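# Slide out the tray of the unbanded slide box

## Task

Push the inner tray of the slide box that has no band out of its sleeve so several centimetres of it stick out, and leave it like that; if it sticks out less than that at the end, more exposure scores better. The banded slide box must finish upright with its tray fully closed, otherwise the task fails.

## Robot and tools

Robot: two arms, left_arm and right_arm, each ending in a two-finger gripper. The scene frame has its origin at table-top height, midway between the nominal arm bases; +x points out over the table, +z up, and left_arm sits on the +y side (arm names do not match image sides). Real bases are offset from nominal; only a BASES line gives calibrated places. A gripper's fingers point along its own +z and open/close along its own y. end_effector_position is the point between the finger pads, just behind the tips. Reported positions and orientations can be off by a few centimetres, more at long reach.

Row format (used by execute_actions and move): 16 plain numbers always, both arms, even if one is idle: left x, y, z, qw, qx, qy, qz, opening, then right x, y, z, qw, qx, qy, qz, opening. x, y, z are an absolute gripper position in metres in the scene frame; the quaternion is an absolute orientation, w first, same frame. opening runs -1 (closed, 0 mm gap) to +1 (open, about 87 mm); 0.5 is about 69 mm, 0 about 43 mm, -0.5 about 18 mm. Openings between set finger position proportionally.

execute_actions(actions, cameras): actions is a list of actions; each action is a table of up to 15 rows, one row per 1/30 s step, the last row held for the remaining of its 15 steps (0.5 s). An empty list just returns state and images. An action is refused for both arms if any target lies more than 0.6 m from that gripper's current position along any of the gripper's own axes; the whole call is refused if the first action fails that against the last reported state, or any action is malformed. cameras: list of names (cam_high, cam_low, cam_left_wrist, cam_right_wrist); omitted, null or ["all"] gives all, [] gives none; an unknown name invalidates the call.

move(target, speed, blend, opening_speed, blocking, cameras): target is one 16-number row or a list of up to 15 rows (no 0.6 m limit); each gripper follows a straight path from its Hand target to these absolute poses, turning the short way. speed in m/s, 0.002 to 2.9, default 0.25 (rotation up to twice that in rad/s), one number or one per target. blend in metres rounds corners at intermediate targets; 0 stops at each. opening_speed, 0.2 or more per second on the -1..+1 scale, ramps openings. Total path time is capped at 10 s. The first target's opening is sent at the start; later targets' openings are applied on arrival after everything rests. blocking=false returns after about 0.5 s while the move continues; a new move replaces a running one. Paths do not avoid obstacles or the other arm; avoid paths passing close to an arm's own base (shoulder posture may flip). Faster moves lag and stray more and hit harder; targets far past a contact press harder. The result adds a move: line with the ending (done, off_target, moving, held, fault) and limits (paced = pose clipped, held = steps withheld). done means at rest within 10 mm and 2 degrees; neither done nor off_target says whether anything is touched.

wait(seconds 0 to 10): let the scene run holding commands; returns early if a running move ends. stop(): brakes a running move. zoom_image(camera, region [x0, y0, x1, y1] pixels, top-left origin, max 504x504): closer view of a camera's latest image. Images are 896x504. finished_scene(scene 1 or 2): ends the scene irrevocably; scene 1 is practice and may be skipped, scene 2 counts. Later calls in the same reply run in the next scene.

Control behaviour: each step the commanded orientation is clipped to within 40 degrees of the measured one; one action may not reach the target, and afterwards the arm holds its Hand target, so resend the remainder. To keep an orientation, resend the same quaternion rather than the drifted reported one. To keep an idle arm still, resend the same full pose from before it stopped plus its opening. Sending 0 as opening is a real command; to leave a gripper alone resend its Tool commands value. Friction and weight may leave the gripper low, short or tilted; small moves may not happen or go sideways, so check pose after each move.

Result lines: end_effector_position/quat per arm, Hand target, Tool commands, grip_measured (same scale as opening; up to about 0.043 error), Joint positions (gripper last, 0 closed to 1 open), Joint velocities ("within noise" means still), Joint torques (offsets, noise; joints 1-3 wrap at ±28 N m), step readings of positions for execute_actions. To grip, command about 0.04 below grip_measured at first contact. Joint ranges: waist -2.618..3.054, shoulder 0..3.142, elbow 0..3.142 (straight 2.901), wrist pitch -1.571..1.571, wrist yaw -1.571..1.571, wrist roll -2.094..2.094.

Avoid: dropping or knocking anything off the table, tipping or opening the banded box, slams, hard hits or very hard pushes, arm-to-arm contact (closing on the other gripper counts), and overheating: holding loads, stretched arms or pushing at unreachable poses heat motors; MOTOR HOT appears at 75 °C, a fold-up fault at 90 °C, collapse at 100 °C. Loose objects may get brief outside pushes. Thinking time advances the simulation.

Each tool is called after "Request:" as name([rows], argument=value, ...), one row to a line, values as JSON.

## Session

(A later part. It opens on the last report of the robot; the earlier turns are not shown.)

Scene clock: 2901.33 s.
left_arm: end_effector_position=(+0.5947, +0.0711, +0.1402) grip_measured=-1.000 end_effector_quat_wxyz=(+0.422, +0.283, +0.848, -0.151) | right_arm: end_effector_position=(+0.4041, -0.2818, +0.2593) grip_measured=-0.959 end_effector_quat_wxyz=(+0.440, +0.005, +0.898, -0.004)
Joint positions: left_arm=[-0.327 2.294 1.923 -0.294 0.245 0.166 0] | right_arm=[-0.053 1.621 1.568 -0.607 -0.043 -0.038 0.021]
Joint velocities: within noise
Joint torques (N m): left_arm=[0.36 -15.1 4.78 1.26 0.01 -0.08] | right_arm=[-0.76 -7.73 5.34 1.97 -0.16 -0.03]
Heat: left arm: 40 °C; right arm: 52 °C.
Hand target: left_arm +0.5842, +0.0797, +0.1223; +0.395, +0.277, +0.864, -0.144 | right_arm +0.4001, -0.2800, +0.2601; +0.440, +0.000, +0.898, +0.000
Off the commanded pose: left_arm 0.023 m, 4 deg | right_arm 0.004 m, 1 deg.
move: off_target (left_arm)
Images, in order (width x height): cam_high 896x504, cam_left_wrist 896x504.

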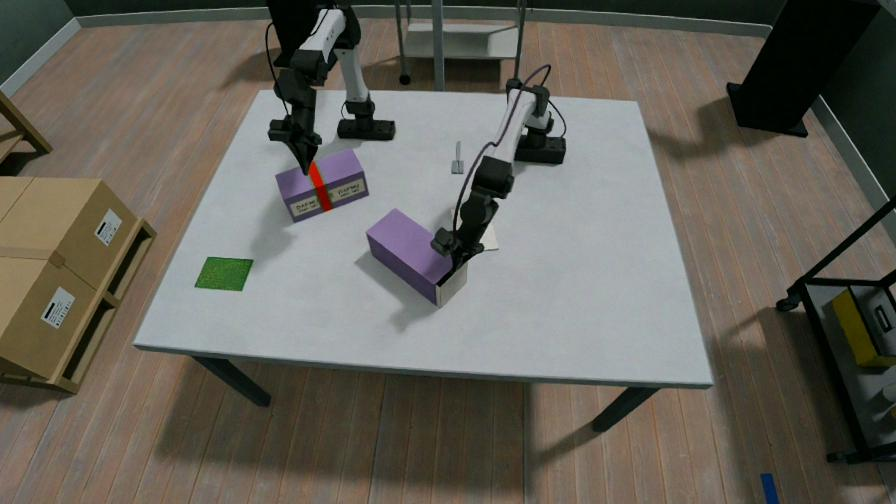

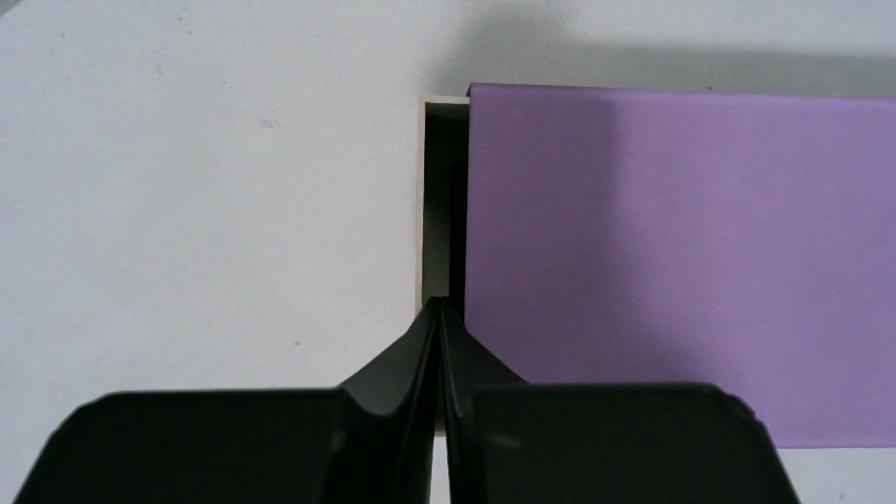

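Request:
move(target=[0.58,0.08,0.10,0.392,0.275,0.857,-0.143,-1,0.40,-0.28,0.26,0.44,0,0.898,0,-1], speed=0.06, cameras=["cam_left_wrist","cam_high"])

Request:
zoom_image(camera="cam_left_wrist", region=[340, 220, 540, 380])

Request:
zoom_image(camera="cam_high", region=[380, 190, 520, 310])

Scene clock: 2917.77 s.
left_arm: end_effector_position=(+0.5983, +0.0697, +0.1401) grip_measured=-1.000 end_effector_quat_wxyz=(+0.447, +0.282, +0.835, -0.152) | right_arm: end_effector_position=(+0.4041, -0.2818, +0.2593) grip_measured=-0.959 end_effector_quat_wxyz=(+0.440, +0.005, +0.898, -0.004)
Joint positions: left_arm=[-0.327 2.273 1.849 -0.184 0.245 0.164 0] | right_arm=[-0.053 1.621 1.568 -0.607 -0.043 -0.038 0.021]
Joint velocities: within noise
Joint torques (N m): left_arm=[0.08 -12.72 4.15 1.05 -0.03 -0.13] | right_arm=[-0.77 -7.73 5.34 1.97 -0.16 -0.03]
Heat: left arm: 43 °C; right arm: 52 °C.
Hand target: left_arm +0.5800, +0.0798, +0.1015; +0.395, +0.278, +0.864, -0.144 | right_arm +0.4001, -0.2800, +0.2601; +0.440, +0.000, +0.898, +0.000
Off the commanded pose: left_arm 0.045 m, 7 deg | right_arm 0.004 m, 1 deg.
move: off_target (left_arm)
Images, in order (width x height): cam_high 896x504, cam_left_wrist 896x504.

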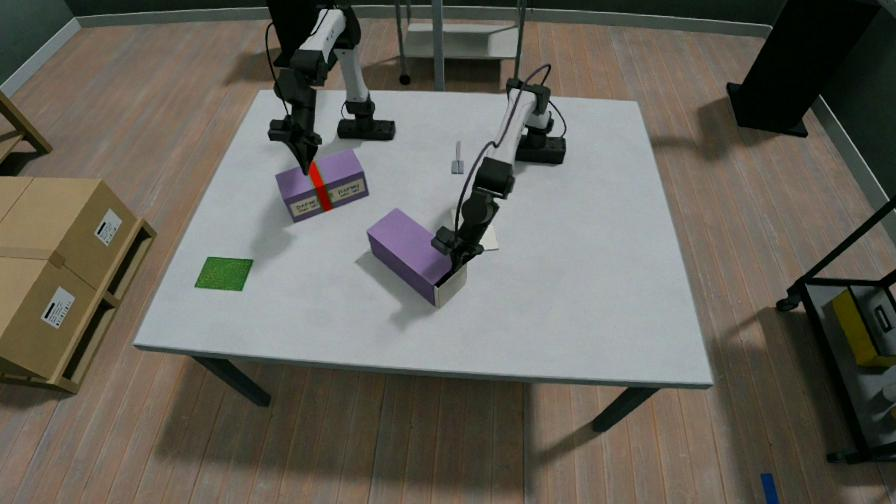

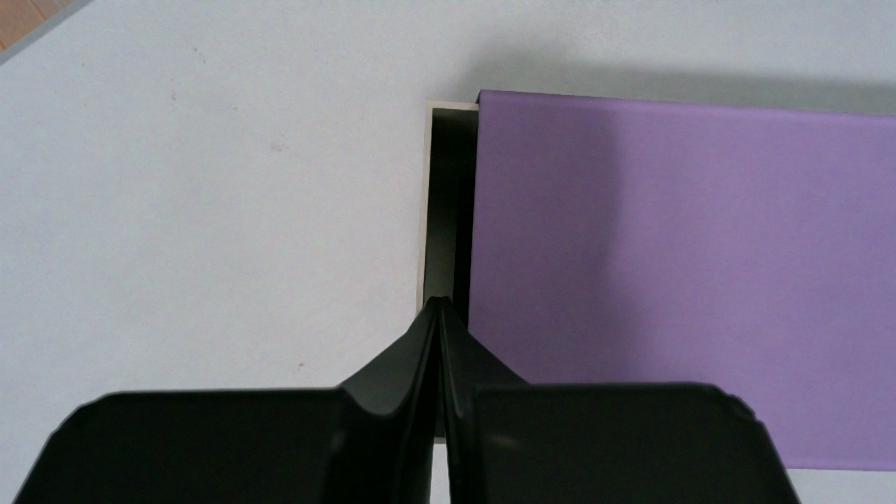

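Scaled by 2.520 from the camera's 896x504 image, which has a finer 1280x720 frame.

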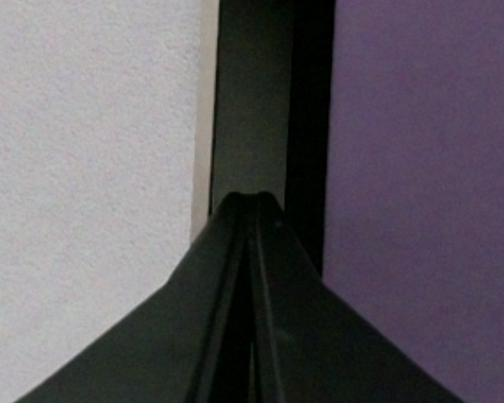

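Scaled by 3.600 from the camera's 896x504 image, which has a finer 1280x720 frame.

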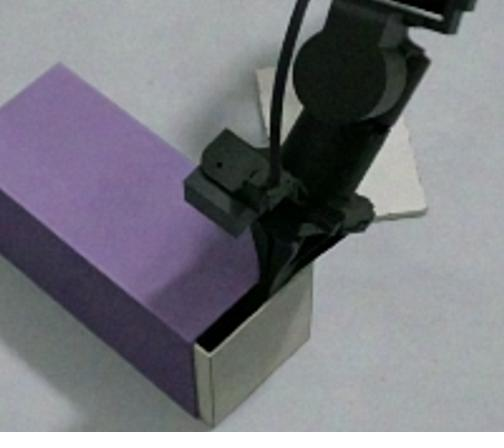

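Request:
move([
  [0.59,0.072,0.17,0.38,0.275,0.862,-0.143,-1,0.40,-0.28,0.26,0.44,0,0.898,0,-1],
  [0.574,0.088,0.165,0.342,0.265,0.882,-0.135,-1,0.40,-0.28,0.26,0.44,0,0.898,0,-1],
], speed=0.1, cameras=["cam_left_wrist"])

Request:
zoom_image(camera="cam_left_wrist", region=[340, 220, 540, 380])

Scene clock: 2931.60 s.
left_arm: end_effector_position=(+0.5682, +0.0842, +0.1694) grip_measured=-1.000 end_effector_quat_wxyz=(+0.349, +0.274, +0.885, -0.141) | right_arm: end_effector_position=(+0.4041, -0.2818, +0.2593) grip_measured=-0.959 end_effector_quat_wxyz=(+0.440, +0.005, +0.898, -0.004)
Joint positions: left_arm=[-0.327 2.297 2.146 -0.673 0.225 0.154 0] | right_arm=[-0.053 1.621 1.568 -0.607 -0.043 -0.038 0.021]
Joint velocities: within noise
Joint torques (N m): left_arm=[0.92 -11.85 11.28 1.23 0.06 -0.17] | right_arm=[-0.8 -7.73 5.35 1.97 -0.16 -0.02]
Heat: left arm: 42 °C; right arm: 51 °C.
Hand target: left_arm +0.5738, +0.0880, +0.1650; +0.346, +0.267, +0.889, -0.136 | right_arm +0.4001, -0.2800, +0.2601; +0.440, +0.000, +0.898, +0.000
Off the commanded pose: left_arm 0.008 m, 1 deg | right_arm 0.004 m, 1 deg.
move: done
Images, in order (width x height): cam_left_wrist 896x504.

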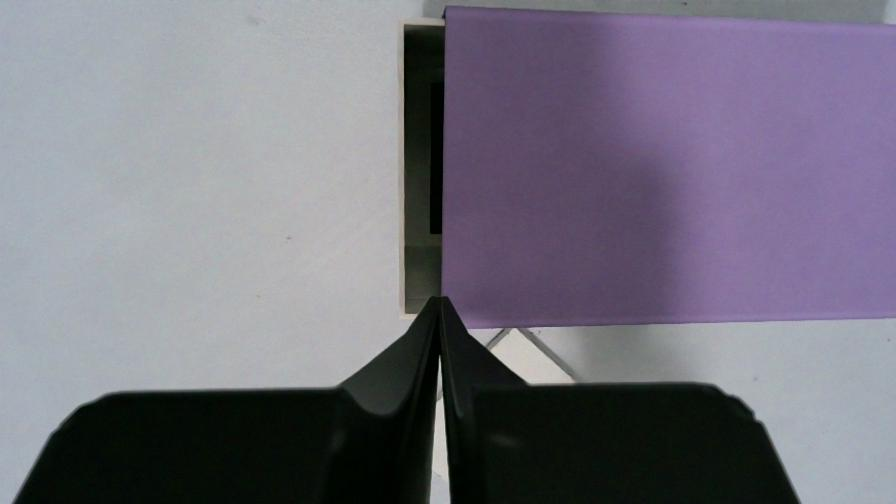

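Scaled by 2.520 from the camera's 896x504 image, which has a finer 1280x720 frame.

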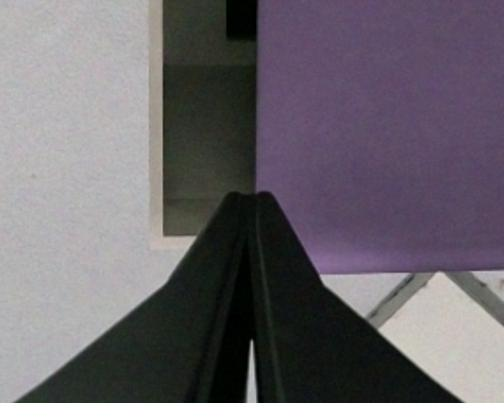

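Request:
move([
  [0.587,0.085,0.16,0.342,0.265,0.882,-0.135,-1,0.40,-0.28,0.26,0.44,0,0.898,0,-1],
  [0.587,0.085,0.125,0.342,0.265,0.882,-0.135,-1,0.40,-0.28,0.26,0.44,0,0.898,0,-1],
], speed=0.08, cameras=["cam_left_wrist"])

Request:
zoom_image(camera="cam_left_wrist", region=[340, 220, 540, 380])

Scene clock: 2948.23 s.
left_arm: end_effector_position=(+0.5863, +0.0796, +0.1419) grip_measured=-1.000 end_effector_quat_wxyz=(+0.358, +0.273, +0.882, -0.140) | right_arm: end_effector_position=(+0.4041, -0.2818, +0.2593) grip_measured=-0.959 end_effector_quat_wxyz=(+0.440, +0.005, +0.898, -0.004)
Joint positions: left_arm=[-0.324 2.37 2.152 -0.59 0.224 0.154 0] | right_arm=[-0.053 1.621 1.568 -0.607 -0.043 -0.038 0.021]
Joint velocities: within noise
Joint torques (N m): left_arm=[0.83 -13.04 7.04 1.47 0.09 -0.07] | right_arm=[-0.79 -7.71 5.35 1.97 -0.16 -0.02]
Heat: left arm: 43 °C; right arm: 51 °C.
Hand target: left_arm +0.5865, +0.0850, +0.1252; +0.345, +0.267, +0.889, -0.136 | right_arm +0.4001, -0.2800, +0.2601; +0.440, +0.000, +0.898, +0.000
Off the commanded pose: left_arm 0.018 m, 2 deg | right_arm 0.004 m, 1 deg.
move: off_target (left_arm)
Images, in order (width x height): cam_left_wrist 896x504.

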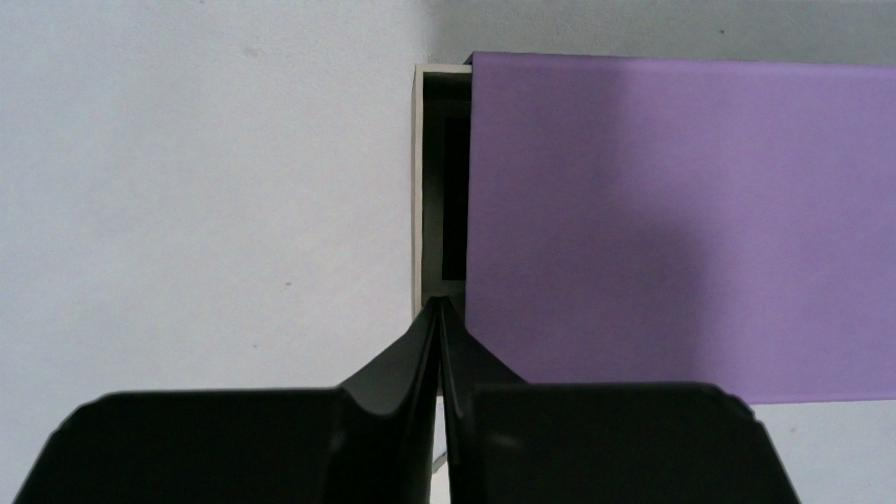

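Scaled by 2.520 from the camera's 896x504 image, which has a finer 1280x720 frame.

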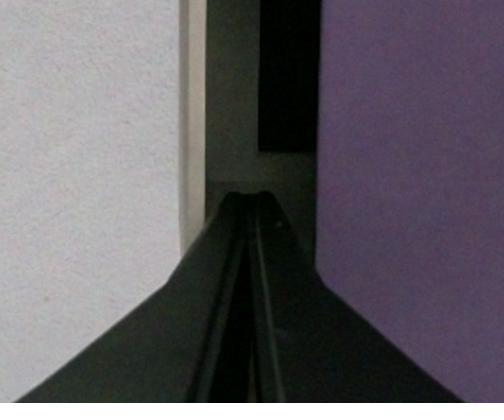

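Request:
move(target=[0.576,0.091,0.103,0.342,0.265,0.882,-0.135,-1,0.40,-0.28,0.26,0.44,0,0.898,0,-1], speed=0.06, cameras=["cam_left_wrist"])

Request:
zoom_image(camera="cam_left_wrist", region=[340, 220, 540, 380])

Request:
zoom_image(camera="cam_high", region=[380, 190, 520, 310])

Scene clock: 2958.60 s.
left_arm: end_effector_position=(+0.5885, +0.0799, +0.1323) grip_measured=-1.000 end_effector_quat_wxyz=(+0.382, +0.272, +0.871, -0.145) | right_arm: end_effector_position=(+0.4041, -0.2818, +0.2593) grip_measured=-0.959 end_effector_quat_wxyz=(+0.440, +0.005, +0.898, -0.004)
Joint positions: left_arm=[-0.32 2.326 2.006 -0.433 0.232 0.153 0] | right_arm=[-0.053 1.621 1.568 -0.607 -0.043 -0.038 0.021]
Joint velocities: within noise
Joint torques (N m): left_arm=[0.58 -13.63 4.18 1.23 0.15 0] | right_arm=[-0.79 -7.73 5.37 1.97 -0.17 -0.03]
Heat: left arm: 43 °C; right arm: 51 °C.
Hand target: left_arm +0.5760, +0.0908, +0.1039; +0.345, +0.267, +0.889, -0.136 | right_arm +0.4001, -0.2800, +0.2601; +0.440, +0.000, +0.898, +0.000
Off the commanded pose: left_arm 0.034 m, 5 deg | right_arm 0.004 m, 1 deg.
move: off_target (left_arm)
Images, in order (width x height): cam_left_wrist 896x504.

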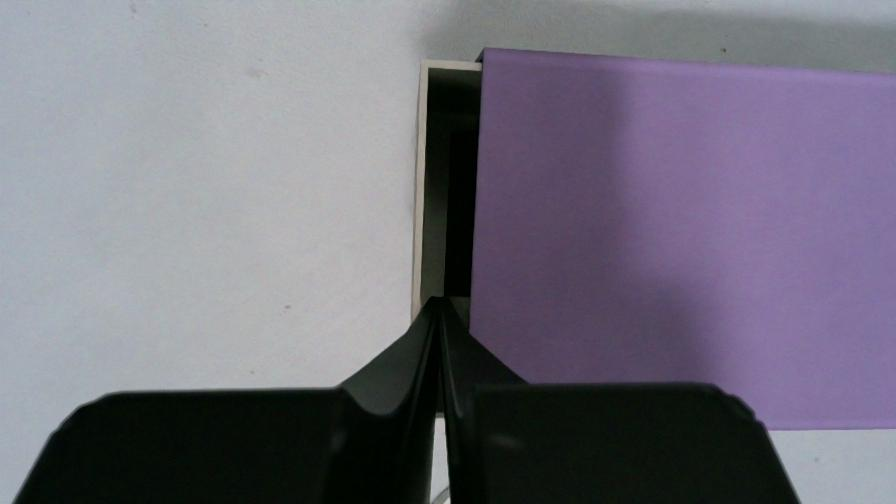

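Scaled by 2.520 from the camera's 896x504 image, which has a finer 1280x720 frame.

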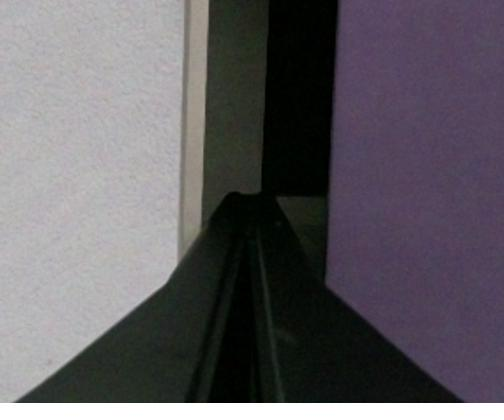

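This scene's latest camera images include none from cam_high. They are from: cam_left_wrist. cam_high's image comes with the result of a call that names it in "cameras".

Request:
move([
  [0.575,0.087,0.15,0.32,0.26,0.9,-0.125,-1,0.40,-0.28,0.26,0.44,0,0.898,0,-1],
  [0.568,0.092,0.145,0.29,0.245,0.915,-0.11,-1,0.40,-0.28,0.26,0.44,0,0.898,0,-1],
  [0.568,0.092,0.10,0.29,0.245,0.915,-0.11,-1,0.40,-0.28,0.26,0.44,0,0.898,0,-1],
], speed=0.06, cameras=["cam_left_wrist","cam_high"])

Request:
zoom_image(camera="cam_left_wrist", region=[340, 220, 540, 380])

Request:
zoom_image(camera="cam_high", region=[380, 190, 520, 310])

Scene clock: 2973.17 s.
left_arm: end_effector_position=(+0.5893, +0.0887, +0.1469) grip_measured=-1.000 end_effector_quat_wxyz=(+0.353, +0.245, +0.895, -0.118) | right_arm: end_effector_position=(+0.4041, -0.2818, +0.2593) grip_measured=-0.959 end_effector_quat_wxyz=(+0.440, +0.005, +0.898, -0.004)
Joint positions: left_arm=[-0.323 2.383 2.207 -0.647 0.162 0.116 0] | right_arm=[-0.053 1.621 1.568 -0.607 -0.043 -0.038 0.021]
Joint velocities: within noise
Joint torques (N m): left_arm=[-1.07 -11.56 3.73 0.99 0.03 -0.05] | right_arm=[-0.79 -7.73 5.35 1.97 -0.16 -0.03]
Heat: left arm: 45 °C; right arm: 50 °C.
Hand target: left_arm +0.5677, +0.0923, +0.1023; +0.291, +0.246, +0.918, -0.110 | right_arm +0.4001, -0.2800, +0.2601; +0.440, +0.000, +0.898, +0.000
Off the commanded pose: left_arm 0.052 m, 8 deg | right_arm 0.004 m, 1 deg.
move: off_target (left_arm)
Images, in order (width x height): cam_high 896x504, cam_left_wrist 896x504.

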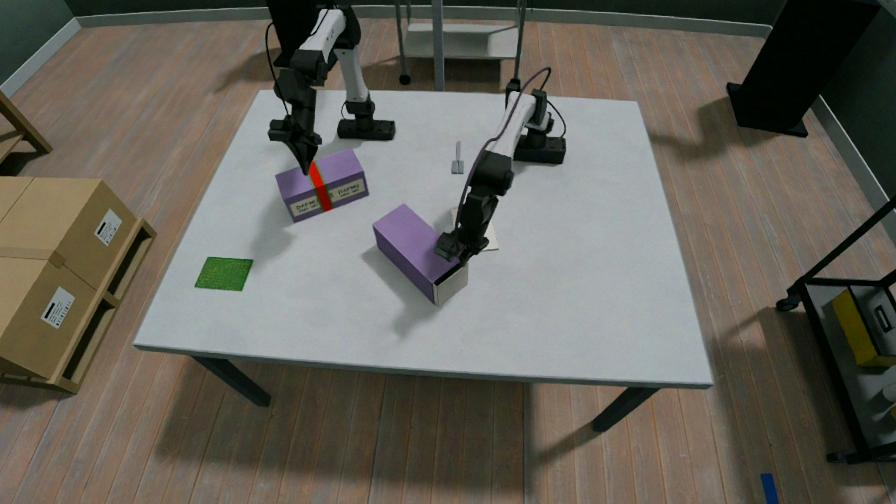

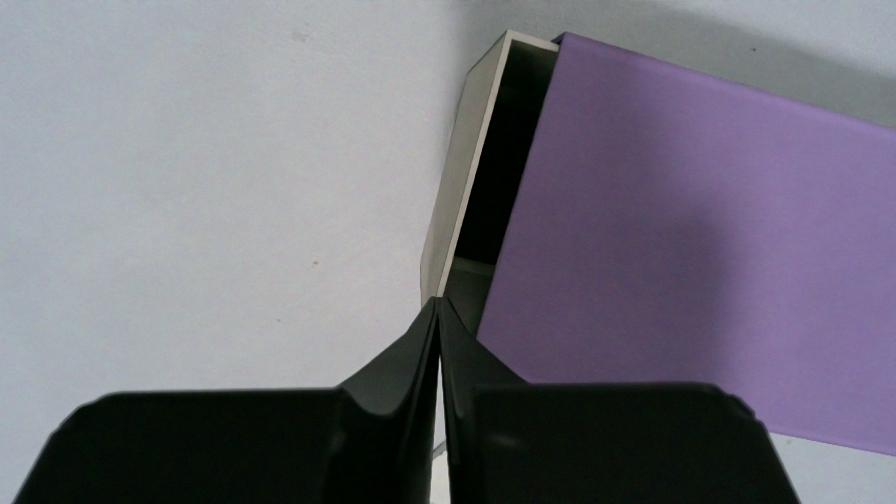

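Scaled by 2.520 from the camera's 896x504 image, which has a finer 1280x720 frame.

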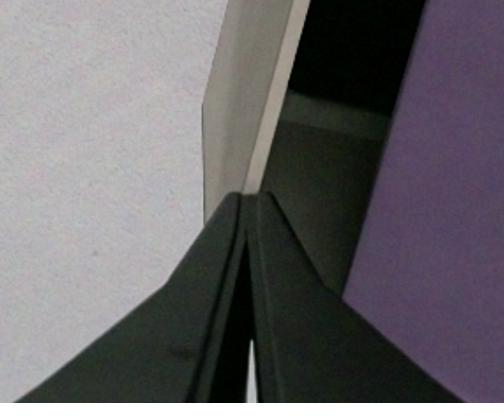

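Scaled by 3.600 from the camera's 896x504 image, which has a finer 1280x720 frame.

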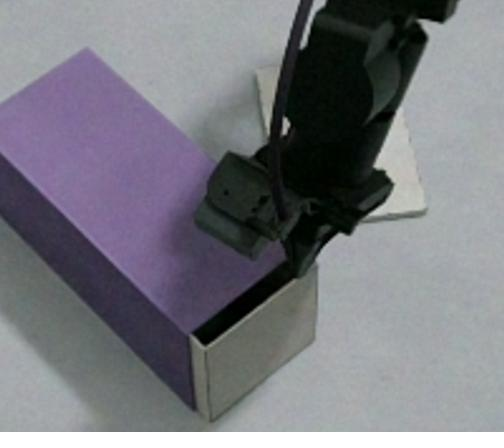

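Request:
move([
  [0.575,0.092,0.18,0.318,0.344,0.874,-0.125,-1,0.40,-0.28,0.26,0.44,0,0.898,0,-1],
], speed=0.1, cameras=["cam_left_wrist"])

Scene clock: 2987.47 s.
left_arm: end_effector_position=(+0.5729, +0.0897, +0.1878) grip_measured=-1.000 end_effector_quat_wxyz=(+0.328, +0.342, +0.872, -0.122) | right_arm: end_effector_position=(+0.4041, -0.2818, +0.2593) grip_measured=-0.959 end_effector_quat_wxyz=(+0.440, +0.005, +0.898, -0.004)
Joint positions: left_arm=[-0.32 2.434 2.495 -0.953 0.245 0.309 0] | right_arm=[-0.053 1.621 1.568 -0.607 -0.043 -0.038 0.021]
Joint velocities: within noise
Joint torques (N m): left_arm=[0.94 -12.56 10.28 1.15 0.24 0.02] | right_arm=[-0.77 -7.72 5.34 1.97 -0.16 -0.03]
Heat: left arm: 44 °C; right arm: 50 °C.
Hand target: left_arm +0.5748, +0.0921, +0.1800; +0.319, +0.344, +0.874, -0.125 | right_arm +0.4001, -0.2800, +0.2601; +0.440, +0.000, +0.898, +0.000
Off the commanded pose: left_arm 0.008 m, 1 deg | right_arm 0.004 m, 1 deg.
move: done
Images, in order (width x height): cam_left_wrist 896x504.

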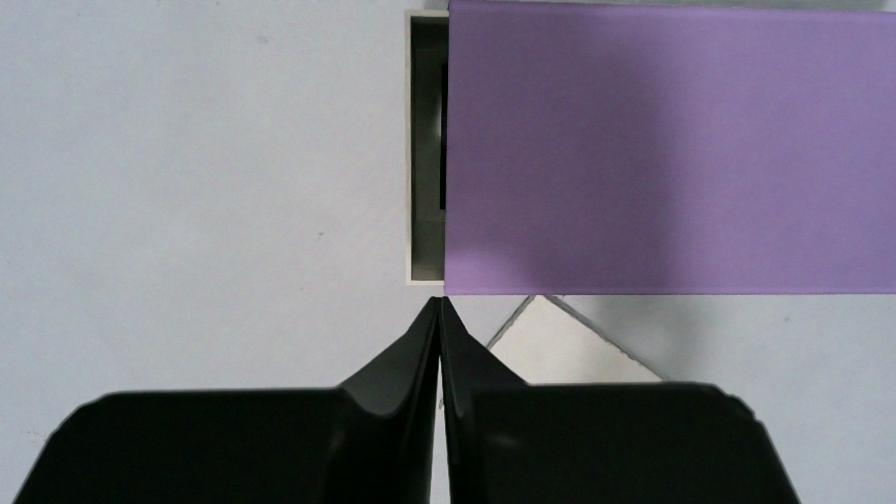

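Request:
move([
  [0.594,0.08,0.16,0.318,0.344,0.874,-0.125,-1,0.40,-0.28,0.26,0.44,0,0.898,0,-1],
  [0.594,0.08,0.14,0.318,0.344,0.874,-0.125,-1,0.40,-0.28,0.26,0.44,0,0.898,0,-1],
], speed=0.08, cameras=["cam_left_wrist"])

Request:
zoom_image(camera="cam_left_wrist", region=[340, 220, 540, 380])

Scene clock: 3001.00 s.
left_arm: end_effector_position=(+0.5994, +0.0798, +0.1485) grip_measured=-1.000 end_effector_quat_wxyz=(+0.332, +0.343, +0.870, -0.123) | right_arm: end_effector_position=(+0.4041, -0.2818, +0.2593) grip_measured=-0.959 end_effector_quat_wxyz=(+0.440, +0.005, +0.898, -0.004)
Joint positions: left_arm=[-0.32 2.593 2.627 -0.918 0.246 0.31 0] | right_arm=[-0.053 1.621 1.568 -0.607 -0.043 -0.038 0.021]
Joint velocities: within noise
Joint torques (N m): left_arm=[-0.06 -16.29 5.27 1.27 0.21 -0.04] | right_arm=[-0.8 -7.72 5.37 1.97 -0.16 -0.03]
Heat: left arm: 44 °C; right arm: 50 °C.
Hand target: left_arm +0.5941, +0.0800, +0.1401; +0.318, +0.344, +0.875, -0.125 | right_arm +0.4001, -0.2800, +0.2601; +0.440, +0.000, +0.898, +0.000
Off the commanded pose: left_arm 0.010 m, 2 deg | right_arm 0.004 m, 1 deg.
move: done
Images, in order (width x height): cam_left_wrist 896x504.

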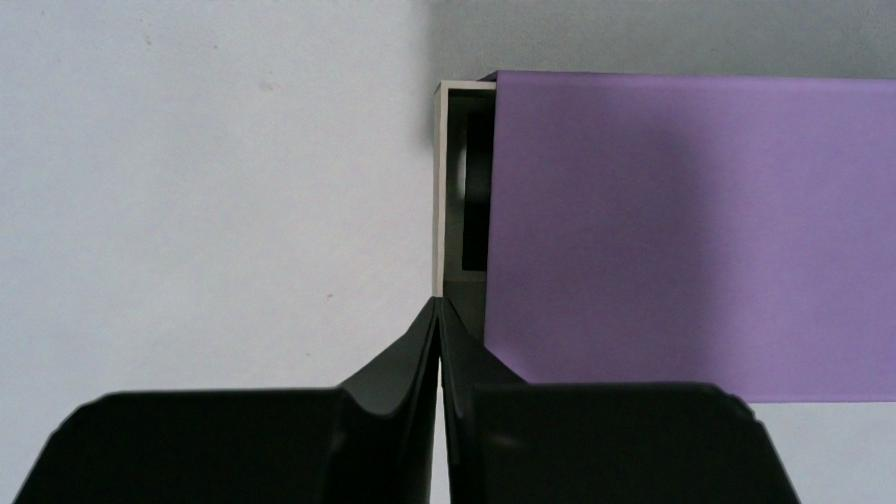

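Scaled by 2.520 from the camera's 896x504 image, which has a finer 1280x720 frame.

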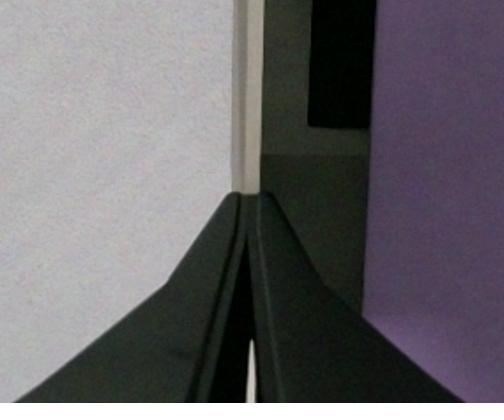

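Request:
move([
  [0.582,0.079,0.145,0.318,0.344,0.874,-0.125,-1,0.40,-0.28,0.26,0.44,0,0.898,0,-1],
], speed=0.06, cameras=["cam_left_wrist"])

Request:
zoom_image(camera="cam_left_wrist", region=[340, 220, 540, 380])

Scene clock: 3013.73 s.
left_arm: end_effector_position=(+0.5984, +0.0794, +0.1479) grip_measured=-1.000 end_effector_quat_wxyz=(+0.342, +0.342, +0.866, -0.123) | right_arm: end_effector_position=(+0.4041, -0.2818, +0.2593) grip_measured=-0.959 end_effector_quat_wxyz=(+0.440, +0.005, +0.898, -0.004)
Joint positions: left_arm=[-0.32 2.522 2.478 -0.817 0.248 0.309 0] | right_arm=[-0.053 1.621 1.568 -0.607 -0.043 -0.038 0.021]
Joint velocities: within noise
Joint torques (N m): left_arm=[-0.96 -18.5 4.98 0.93 0.12 -0.12] | right_arm=[-0.77 -7.73 5.35 1.97 -0.16 -0.03]
Heat: left arm: 44 °C; right arm: 49 °C.
Hand target: left_arm +0.5827, +0.0789, +0.1451; +0.318, +0.344, +0.875, -0.125 | right_arm +0.4001, -0.2800, +0.2601; +0.440, +0.000, +0.898, +0.000
Off the commanded pose: left_arm 0.017 m, 3 deg | right_arm 0.004 m, 1 deg.
move: off_target (left_arm)
Images, in order (width x height): cam_left_wrist 896x504.

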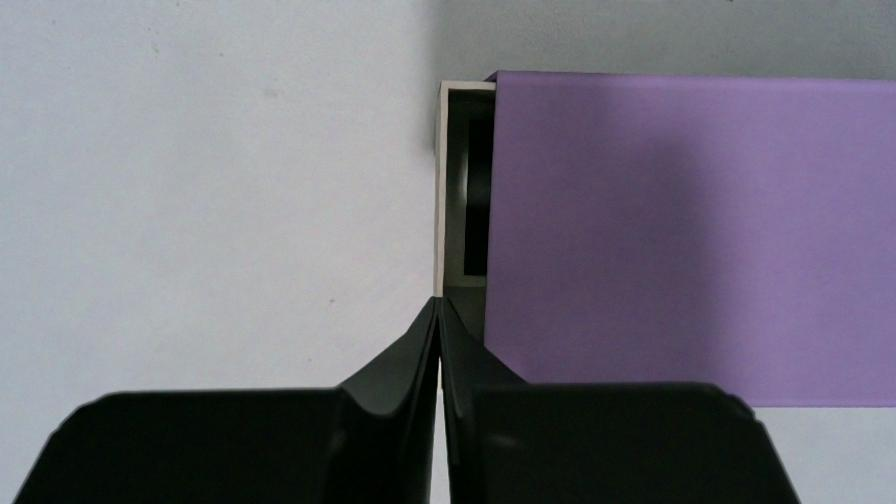

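Scaled by 2.520 from the camera's 896x504 image, which has a finer 1280x720 frame.

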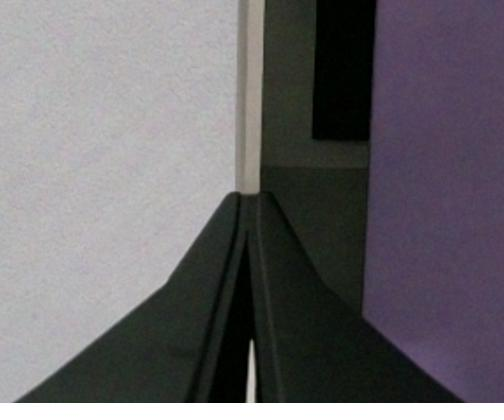

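Something sticks (friction, or stuck on rim). Lift then redo.

Request:
move([
  [0.585,0.079,0.175,0.318,0.344,0.874,-0.125,-1,0.40,-0.28,0.26,0.44,0,0.898,0,-1],
  [0.578,0.079,0.165,0.318,0.344,0.874,-0.125,-1,0.40,-0.28,0.26,0.44,0,0.898,0,-1],
], speed=0.08, cameras=["cam_left_wrist"])

Request:
zoom_image(camera="cam_left_wrist", region=[340, 220, 540, 380])

Scene clock: 3021.53 s.
left_arm: end_effector_position=(+0.5812, +0.0813, +0.1569) grip_measured=-1.000 end_effector_quat_wxyz=(+0.314, +0.344, +0.876, -0.125) | right_arm: end_effector_position=(+0.4041, -0.2818, +0.2593) grip_measured=-0.959 end_effector_quat_wxyz=(+0.440, +0.005, +0.898, -0.004)
Joint positions: left_arm=[-0.327 2.524 2.548 -0.945 0.248 0.307 0] | right_arm=[-0.053 1.621 1.568 -0.607 -0.043 -0.038 0.021]
Joint velocities: within noise
Joint torques (N m): left_arm=[-0.55 -17.98 6.22 1.31 0.09 -0.08] | right_arm=[-0.77 -7.72 5.37 1.97 -0.16 -0.03]
Heat: left arm: 47 °C; right arm: 49 °C.
Hand target: left_arm +0.5780, +0.0789, +0.1648; +0.318, +0.344, +0.875, -0.125 | right_arm +0.4001, -0.2800, +0.2601; +0.440, +0.000, +0.898, +0.000
Off the commanded pose: left_arm 0.009 m, 1 deg | right_arm 0.004 m, 1 deg.
move: done
Images, in order (width x height): cam_left_wrist 896x504.

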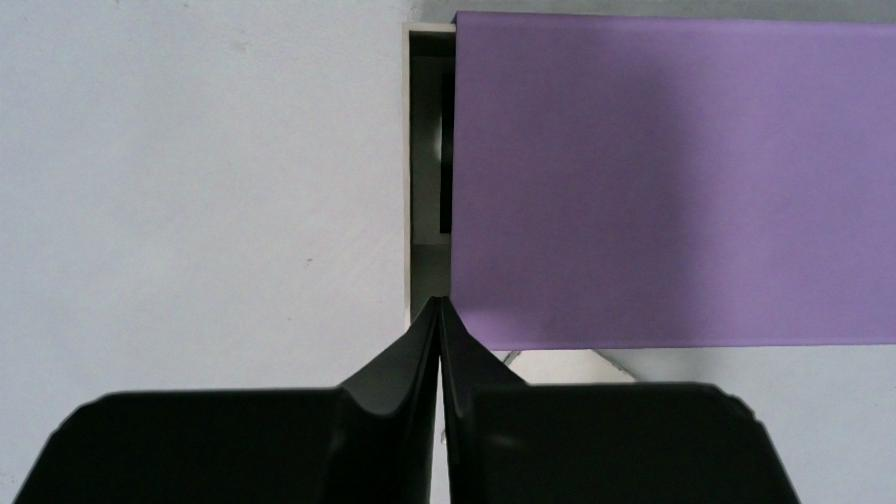

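Scaled by 2.520 from the camera's 896x504 image, which has a finer 1280x720 frame.

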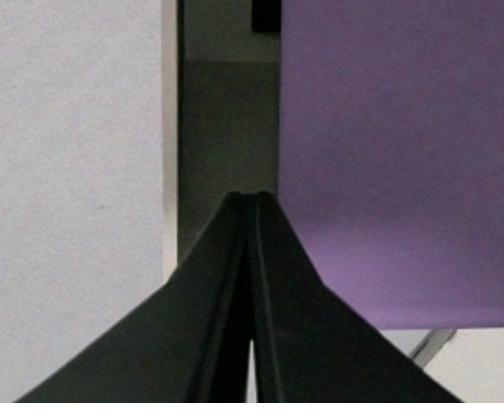

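Request:
move([
  [0.583,0.078,0.145,0.318,0.344,0.874,-0.125,-1,0.40,-0.28,0.26,0.44,0,0.898,0,-1],
  [0.583,0.078,0.12,0.318,0.344,0.874,-0.125,-1,0.40,-0.28,0.26,0.44,0,0.898,0,-1],
], speed=0.05, cameras=["cam_left_wrist","cam_high"])

Request:
zoom_image(camera="cam_left_wrist", region=[340, 220, 540, 380])

Request:
zoom_image(camera="cam_high", region=[400, 210, 500, 310])

Scene clock: 3037.50 s.
left_arm: end_effector_position=(+0.5912, +0.0783, +0.1281) grip_measured=-1.000 end_effector_quat_wxyz=(+0.332, +0.344, +0.870, -0.123) | right_arm: end_effector_position=(+0.4041, -0.2818, +0.2593) grip_measured=-0.959 end_effector_quat_wxyz=(+0.440, +0.005, +0.898, -0.004)
Joint positions: left_arm=[-0.327 2.487 2.345 -0.739 0.243 0.306 0] | right_arm=[-0.053 1.621 1.568 -0.607 -0.043 -0.038 0.021]
Joint velocities: within noise
Joint torques (N m): left_arm=[-0.51 -16.7 4.77 1.25 0.14 -0.1] | right_arm=[-0.77 -7.72 5.34 1.97 -0.16 -0.03]
Heat: left arm: 50 °C; right arm: 49 °C.
Hand target: left_arm +0.5831, +0.0779, +0.1201; +0.318, +0.344, +0.874, -0.125 | right_arm +0.4001, -0.2800, +0.2601; +0.440, +0.000, +0.898, +0.000
Off the commanded pose: left_arm 0.012 m, 2 deg | right_arm 0.004 m, 1 deg.
move: off_target (left_arm)
Images, in order (width x height): cam_high 896x504, cam_left_wrist 896x504.

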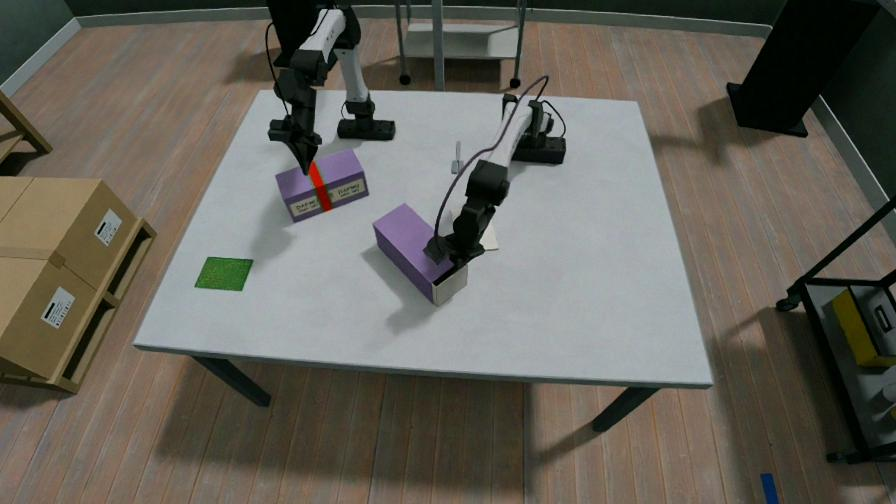

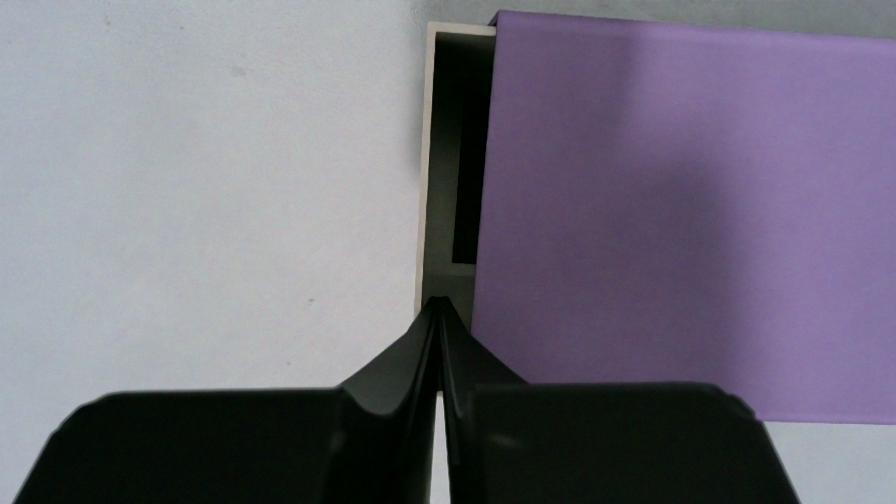

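Scaled by 2.520 from the camera's 896x504 image, which has a finer 1280x720 frame.

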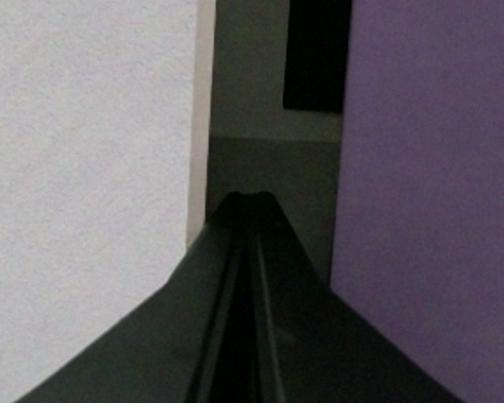

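Scaled by 5.040 from the camera's 896x504 image, which has a finer 1280x720 frame.

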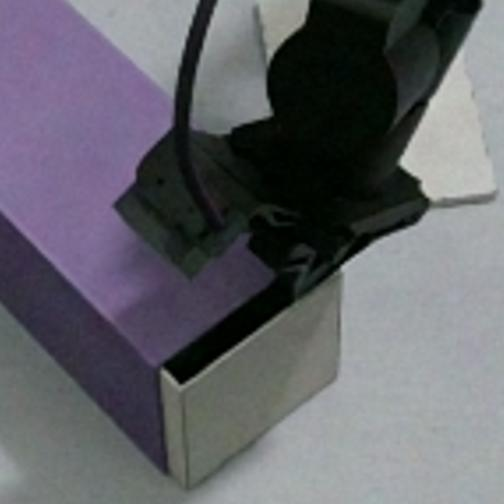

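Request:
move([
  [0.58,0.08,0.085,0.318,0.344,0.874,-0.125,-1,0.40,-0.28,0.26,0.44,0,0.898,0,-1],
  [0.58,0.08,0.085,0.318,0.344,0.874,-0.125,-0.5,0.40,-0.28,0.26,0.44,0,0.898,0,-1],
], speed=0.05, opening_speed=0.5, cameras=["cam_left_wrist","cam_high"])

Request:
zoom_image(camera="cam_high", region=[400, 210, 500, 310])

Scene clock: 3056.67 s.
left_arm: end_effector_position=(+0.6000, +0.0757, +0.1310) grip_measured=-0.503 end_effector_quat_wxyz=(+0.377, +0.343, +0.852, -0.123) | right_arm: end_effector_position=(+0.4041, -0.2818, +0.2593) grip_measured=-0.959 end_effector_quat_wxyz=(+0.440, +0.005, +0.898, -0.004)
Joint positions: left_arm=[-0.325 2.415 2.173 -0.544 0.246 0.307 0.249] | right_arm=[-0.053 1.621 1.568 -0.607 -0.043 -0.038 0.021]
Joint velocities: within noise
Joint torques (N m): left_arm=[-0.54 -11.86 4.45 0.98 0.16 -0.1] | right_arm=[-0.79 -7.72 5.34 1.98 -0.16 -0.03]
Heat: left arm: 49 °C; right arm: 48 °C.
Hand target: left_arm +0.5796, +0.0803, +0.0871; +0.318, +0.344, +0.874, -0.125 | right_arm +0.4001, -0.2800, +0.2601; +0.440, +0.000, +0.898, +0.000
Off the commanded pose: left_arm 0.050 m, 7 deg | right_arm 0.004 m, 1 deg.
move: off_target (left_arm); target 2's new opening was sent with left_arm's hand 0.048 m and 6 deg from that target
Images, in order (width x height): cam_high 896x504, cam_left_wrist 896x504.

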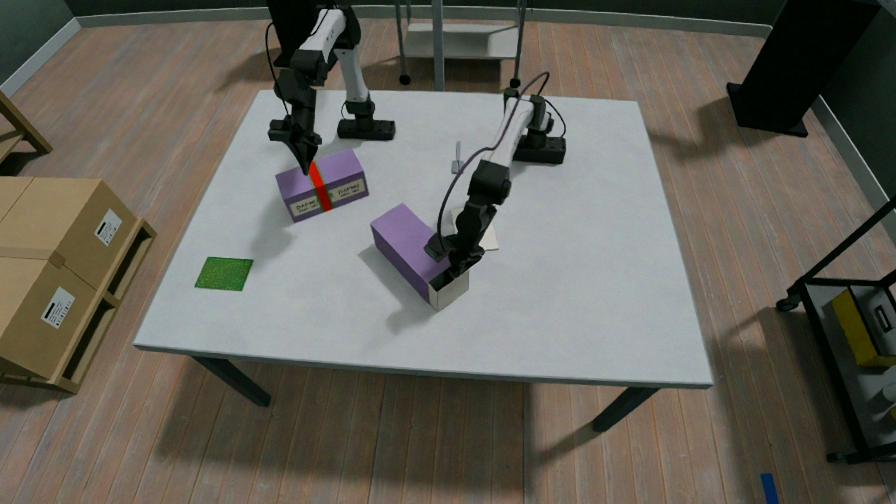

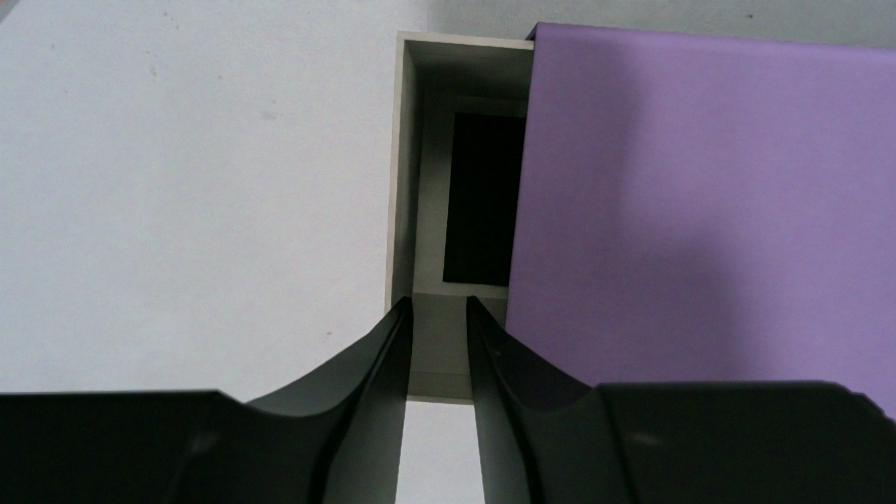

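Scaled by 5.040 from the camera's 896x504 image, which has a finer 1280x720 frame.

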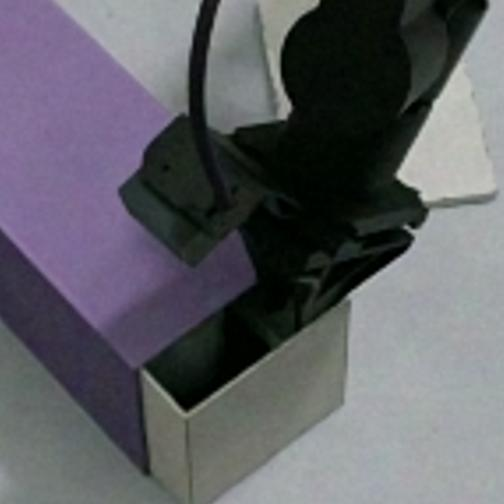

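Request:
move([
  [0.58,0.08,0.08,0.318,0.344,0.874,-0.125,0.3,0.40,-0.28,0.26,0.44,0,0.898,0,-1],
], speed=0.05, opening_speed=0.4, cameras=["cam_left_wrist","cam_high"])

Request:
zoom_image(camera="cam_high", region=[400, 210, 500, 310])

Scene clock: 3067.00 s.
left_arm: end_effector_position=(+0.6035, +0.0761, +0.1313) grip_measured=+0.249 end_effector_quat_wxyz=(+0.384, +0.340, +0.850, -0.123) | right_arm: end_effector_position=(+0.4041, -0.2818, +0.2593) grip_measured=-0.959 end_effector_quat_wxyz=(+0.440, +0.005, +0.898, -0.004)
Joint positions: left_arm=[-0.322 2.415 2.165 -0.521 0.247 0.302 0.624] | right_arm=[-0.053 1.621 1.568 -0.607 -0.043 -0.038 0.021]
Joint velocities: within noise
Joint torques (N m): left_arm=[-0.96 -11.88 3.82 0.92 0.15 -0.03] | right_arm=[-0.77 -7.73 5.35 1.97 -0.16 -0.03]
Heat: left arm: 48 °C; right arm: 48 °C.
Hand target: left_arm +0.5796, +0.0803, +0.0826; +0.318, +0.344, +0.874, -0.125 | right_arm +0.4001, -0.2800, +0.2601; +0.440, +0.000, +0.898, +0.000
Off the commanded pose: left_arm 0.057 m, 8 deg | right_arm 0.004 m, 1 deg.
move: off_target (left_arm)
Images, in order (width x height): cam_high 896x504, cam_left_wrist 896x504.

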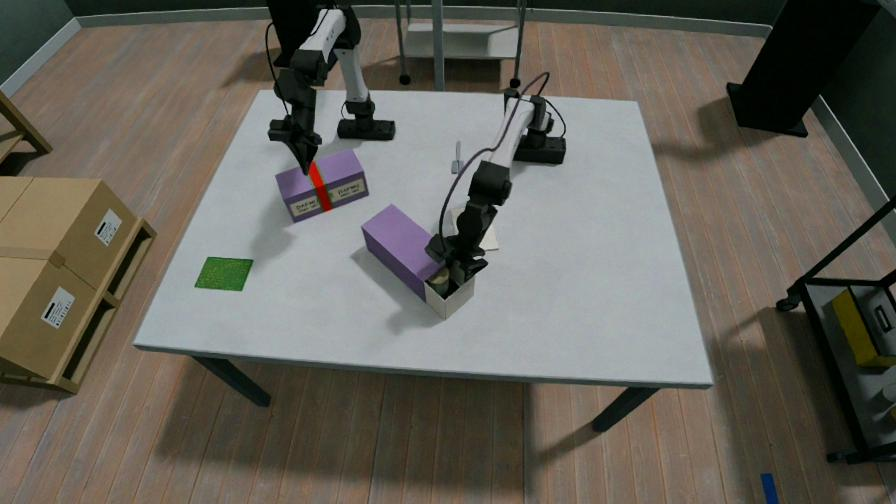

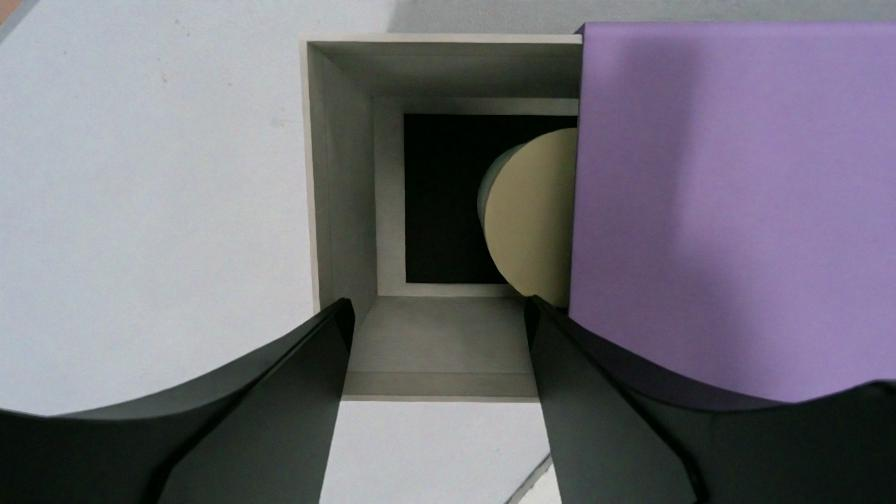

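Scaled by 5.040 from the camera's 896x504 image, which has a finer 1280x720 frame.

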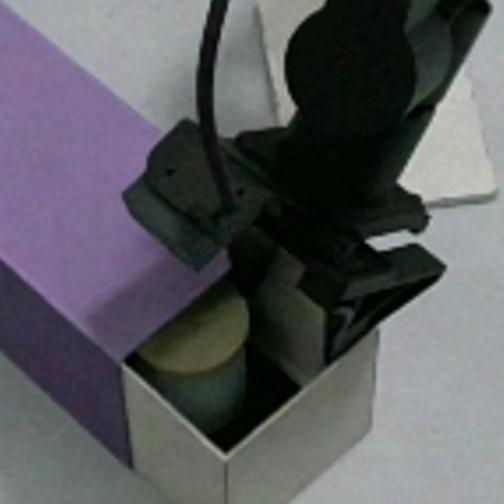

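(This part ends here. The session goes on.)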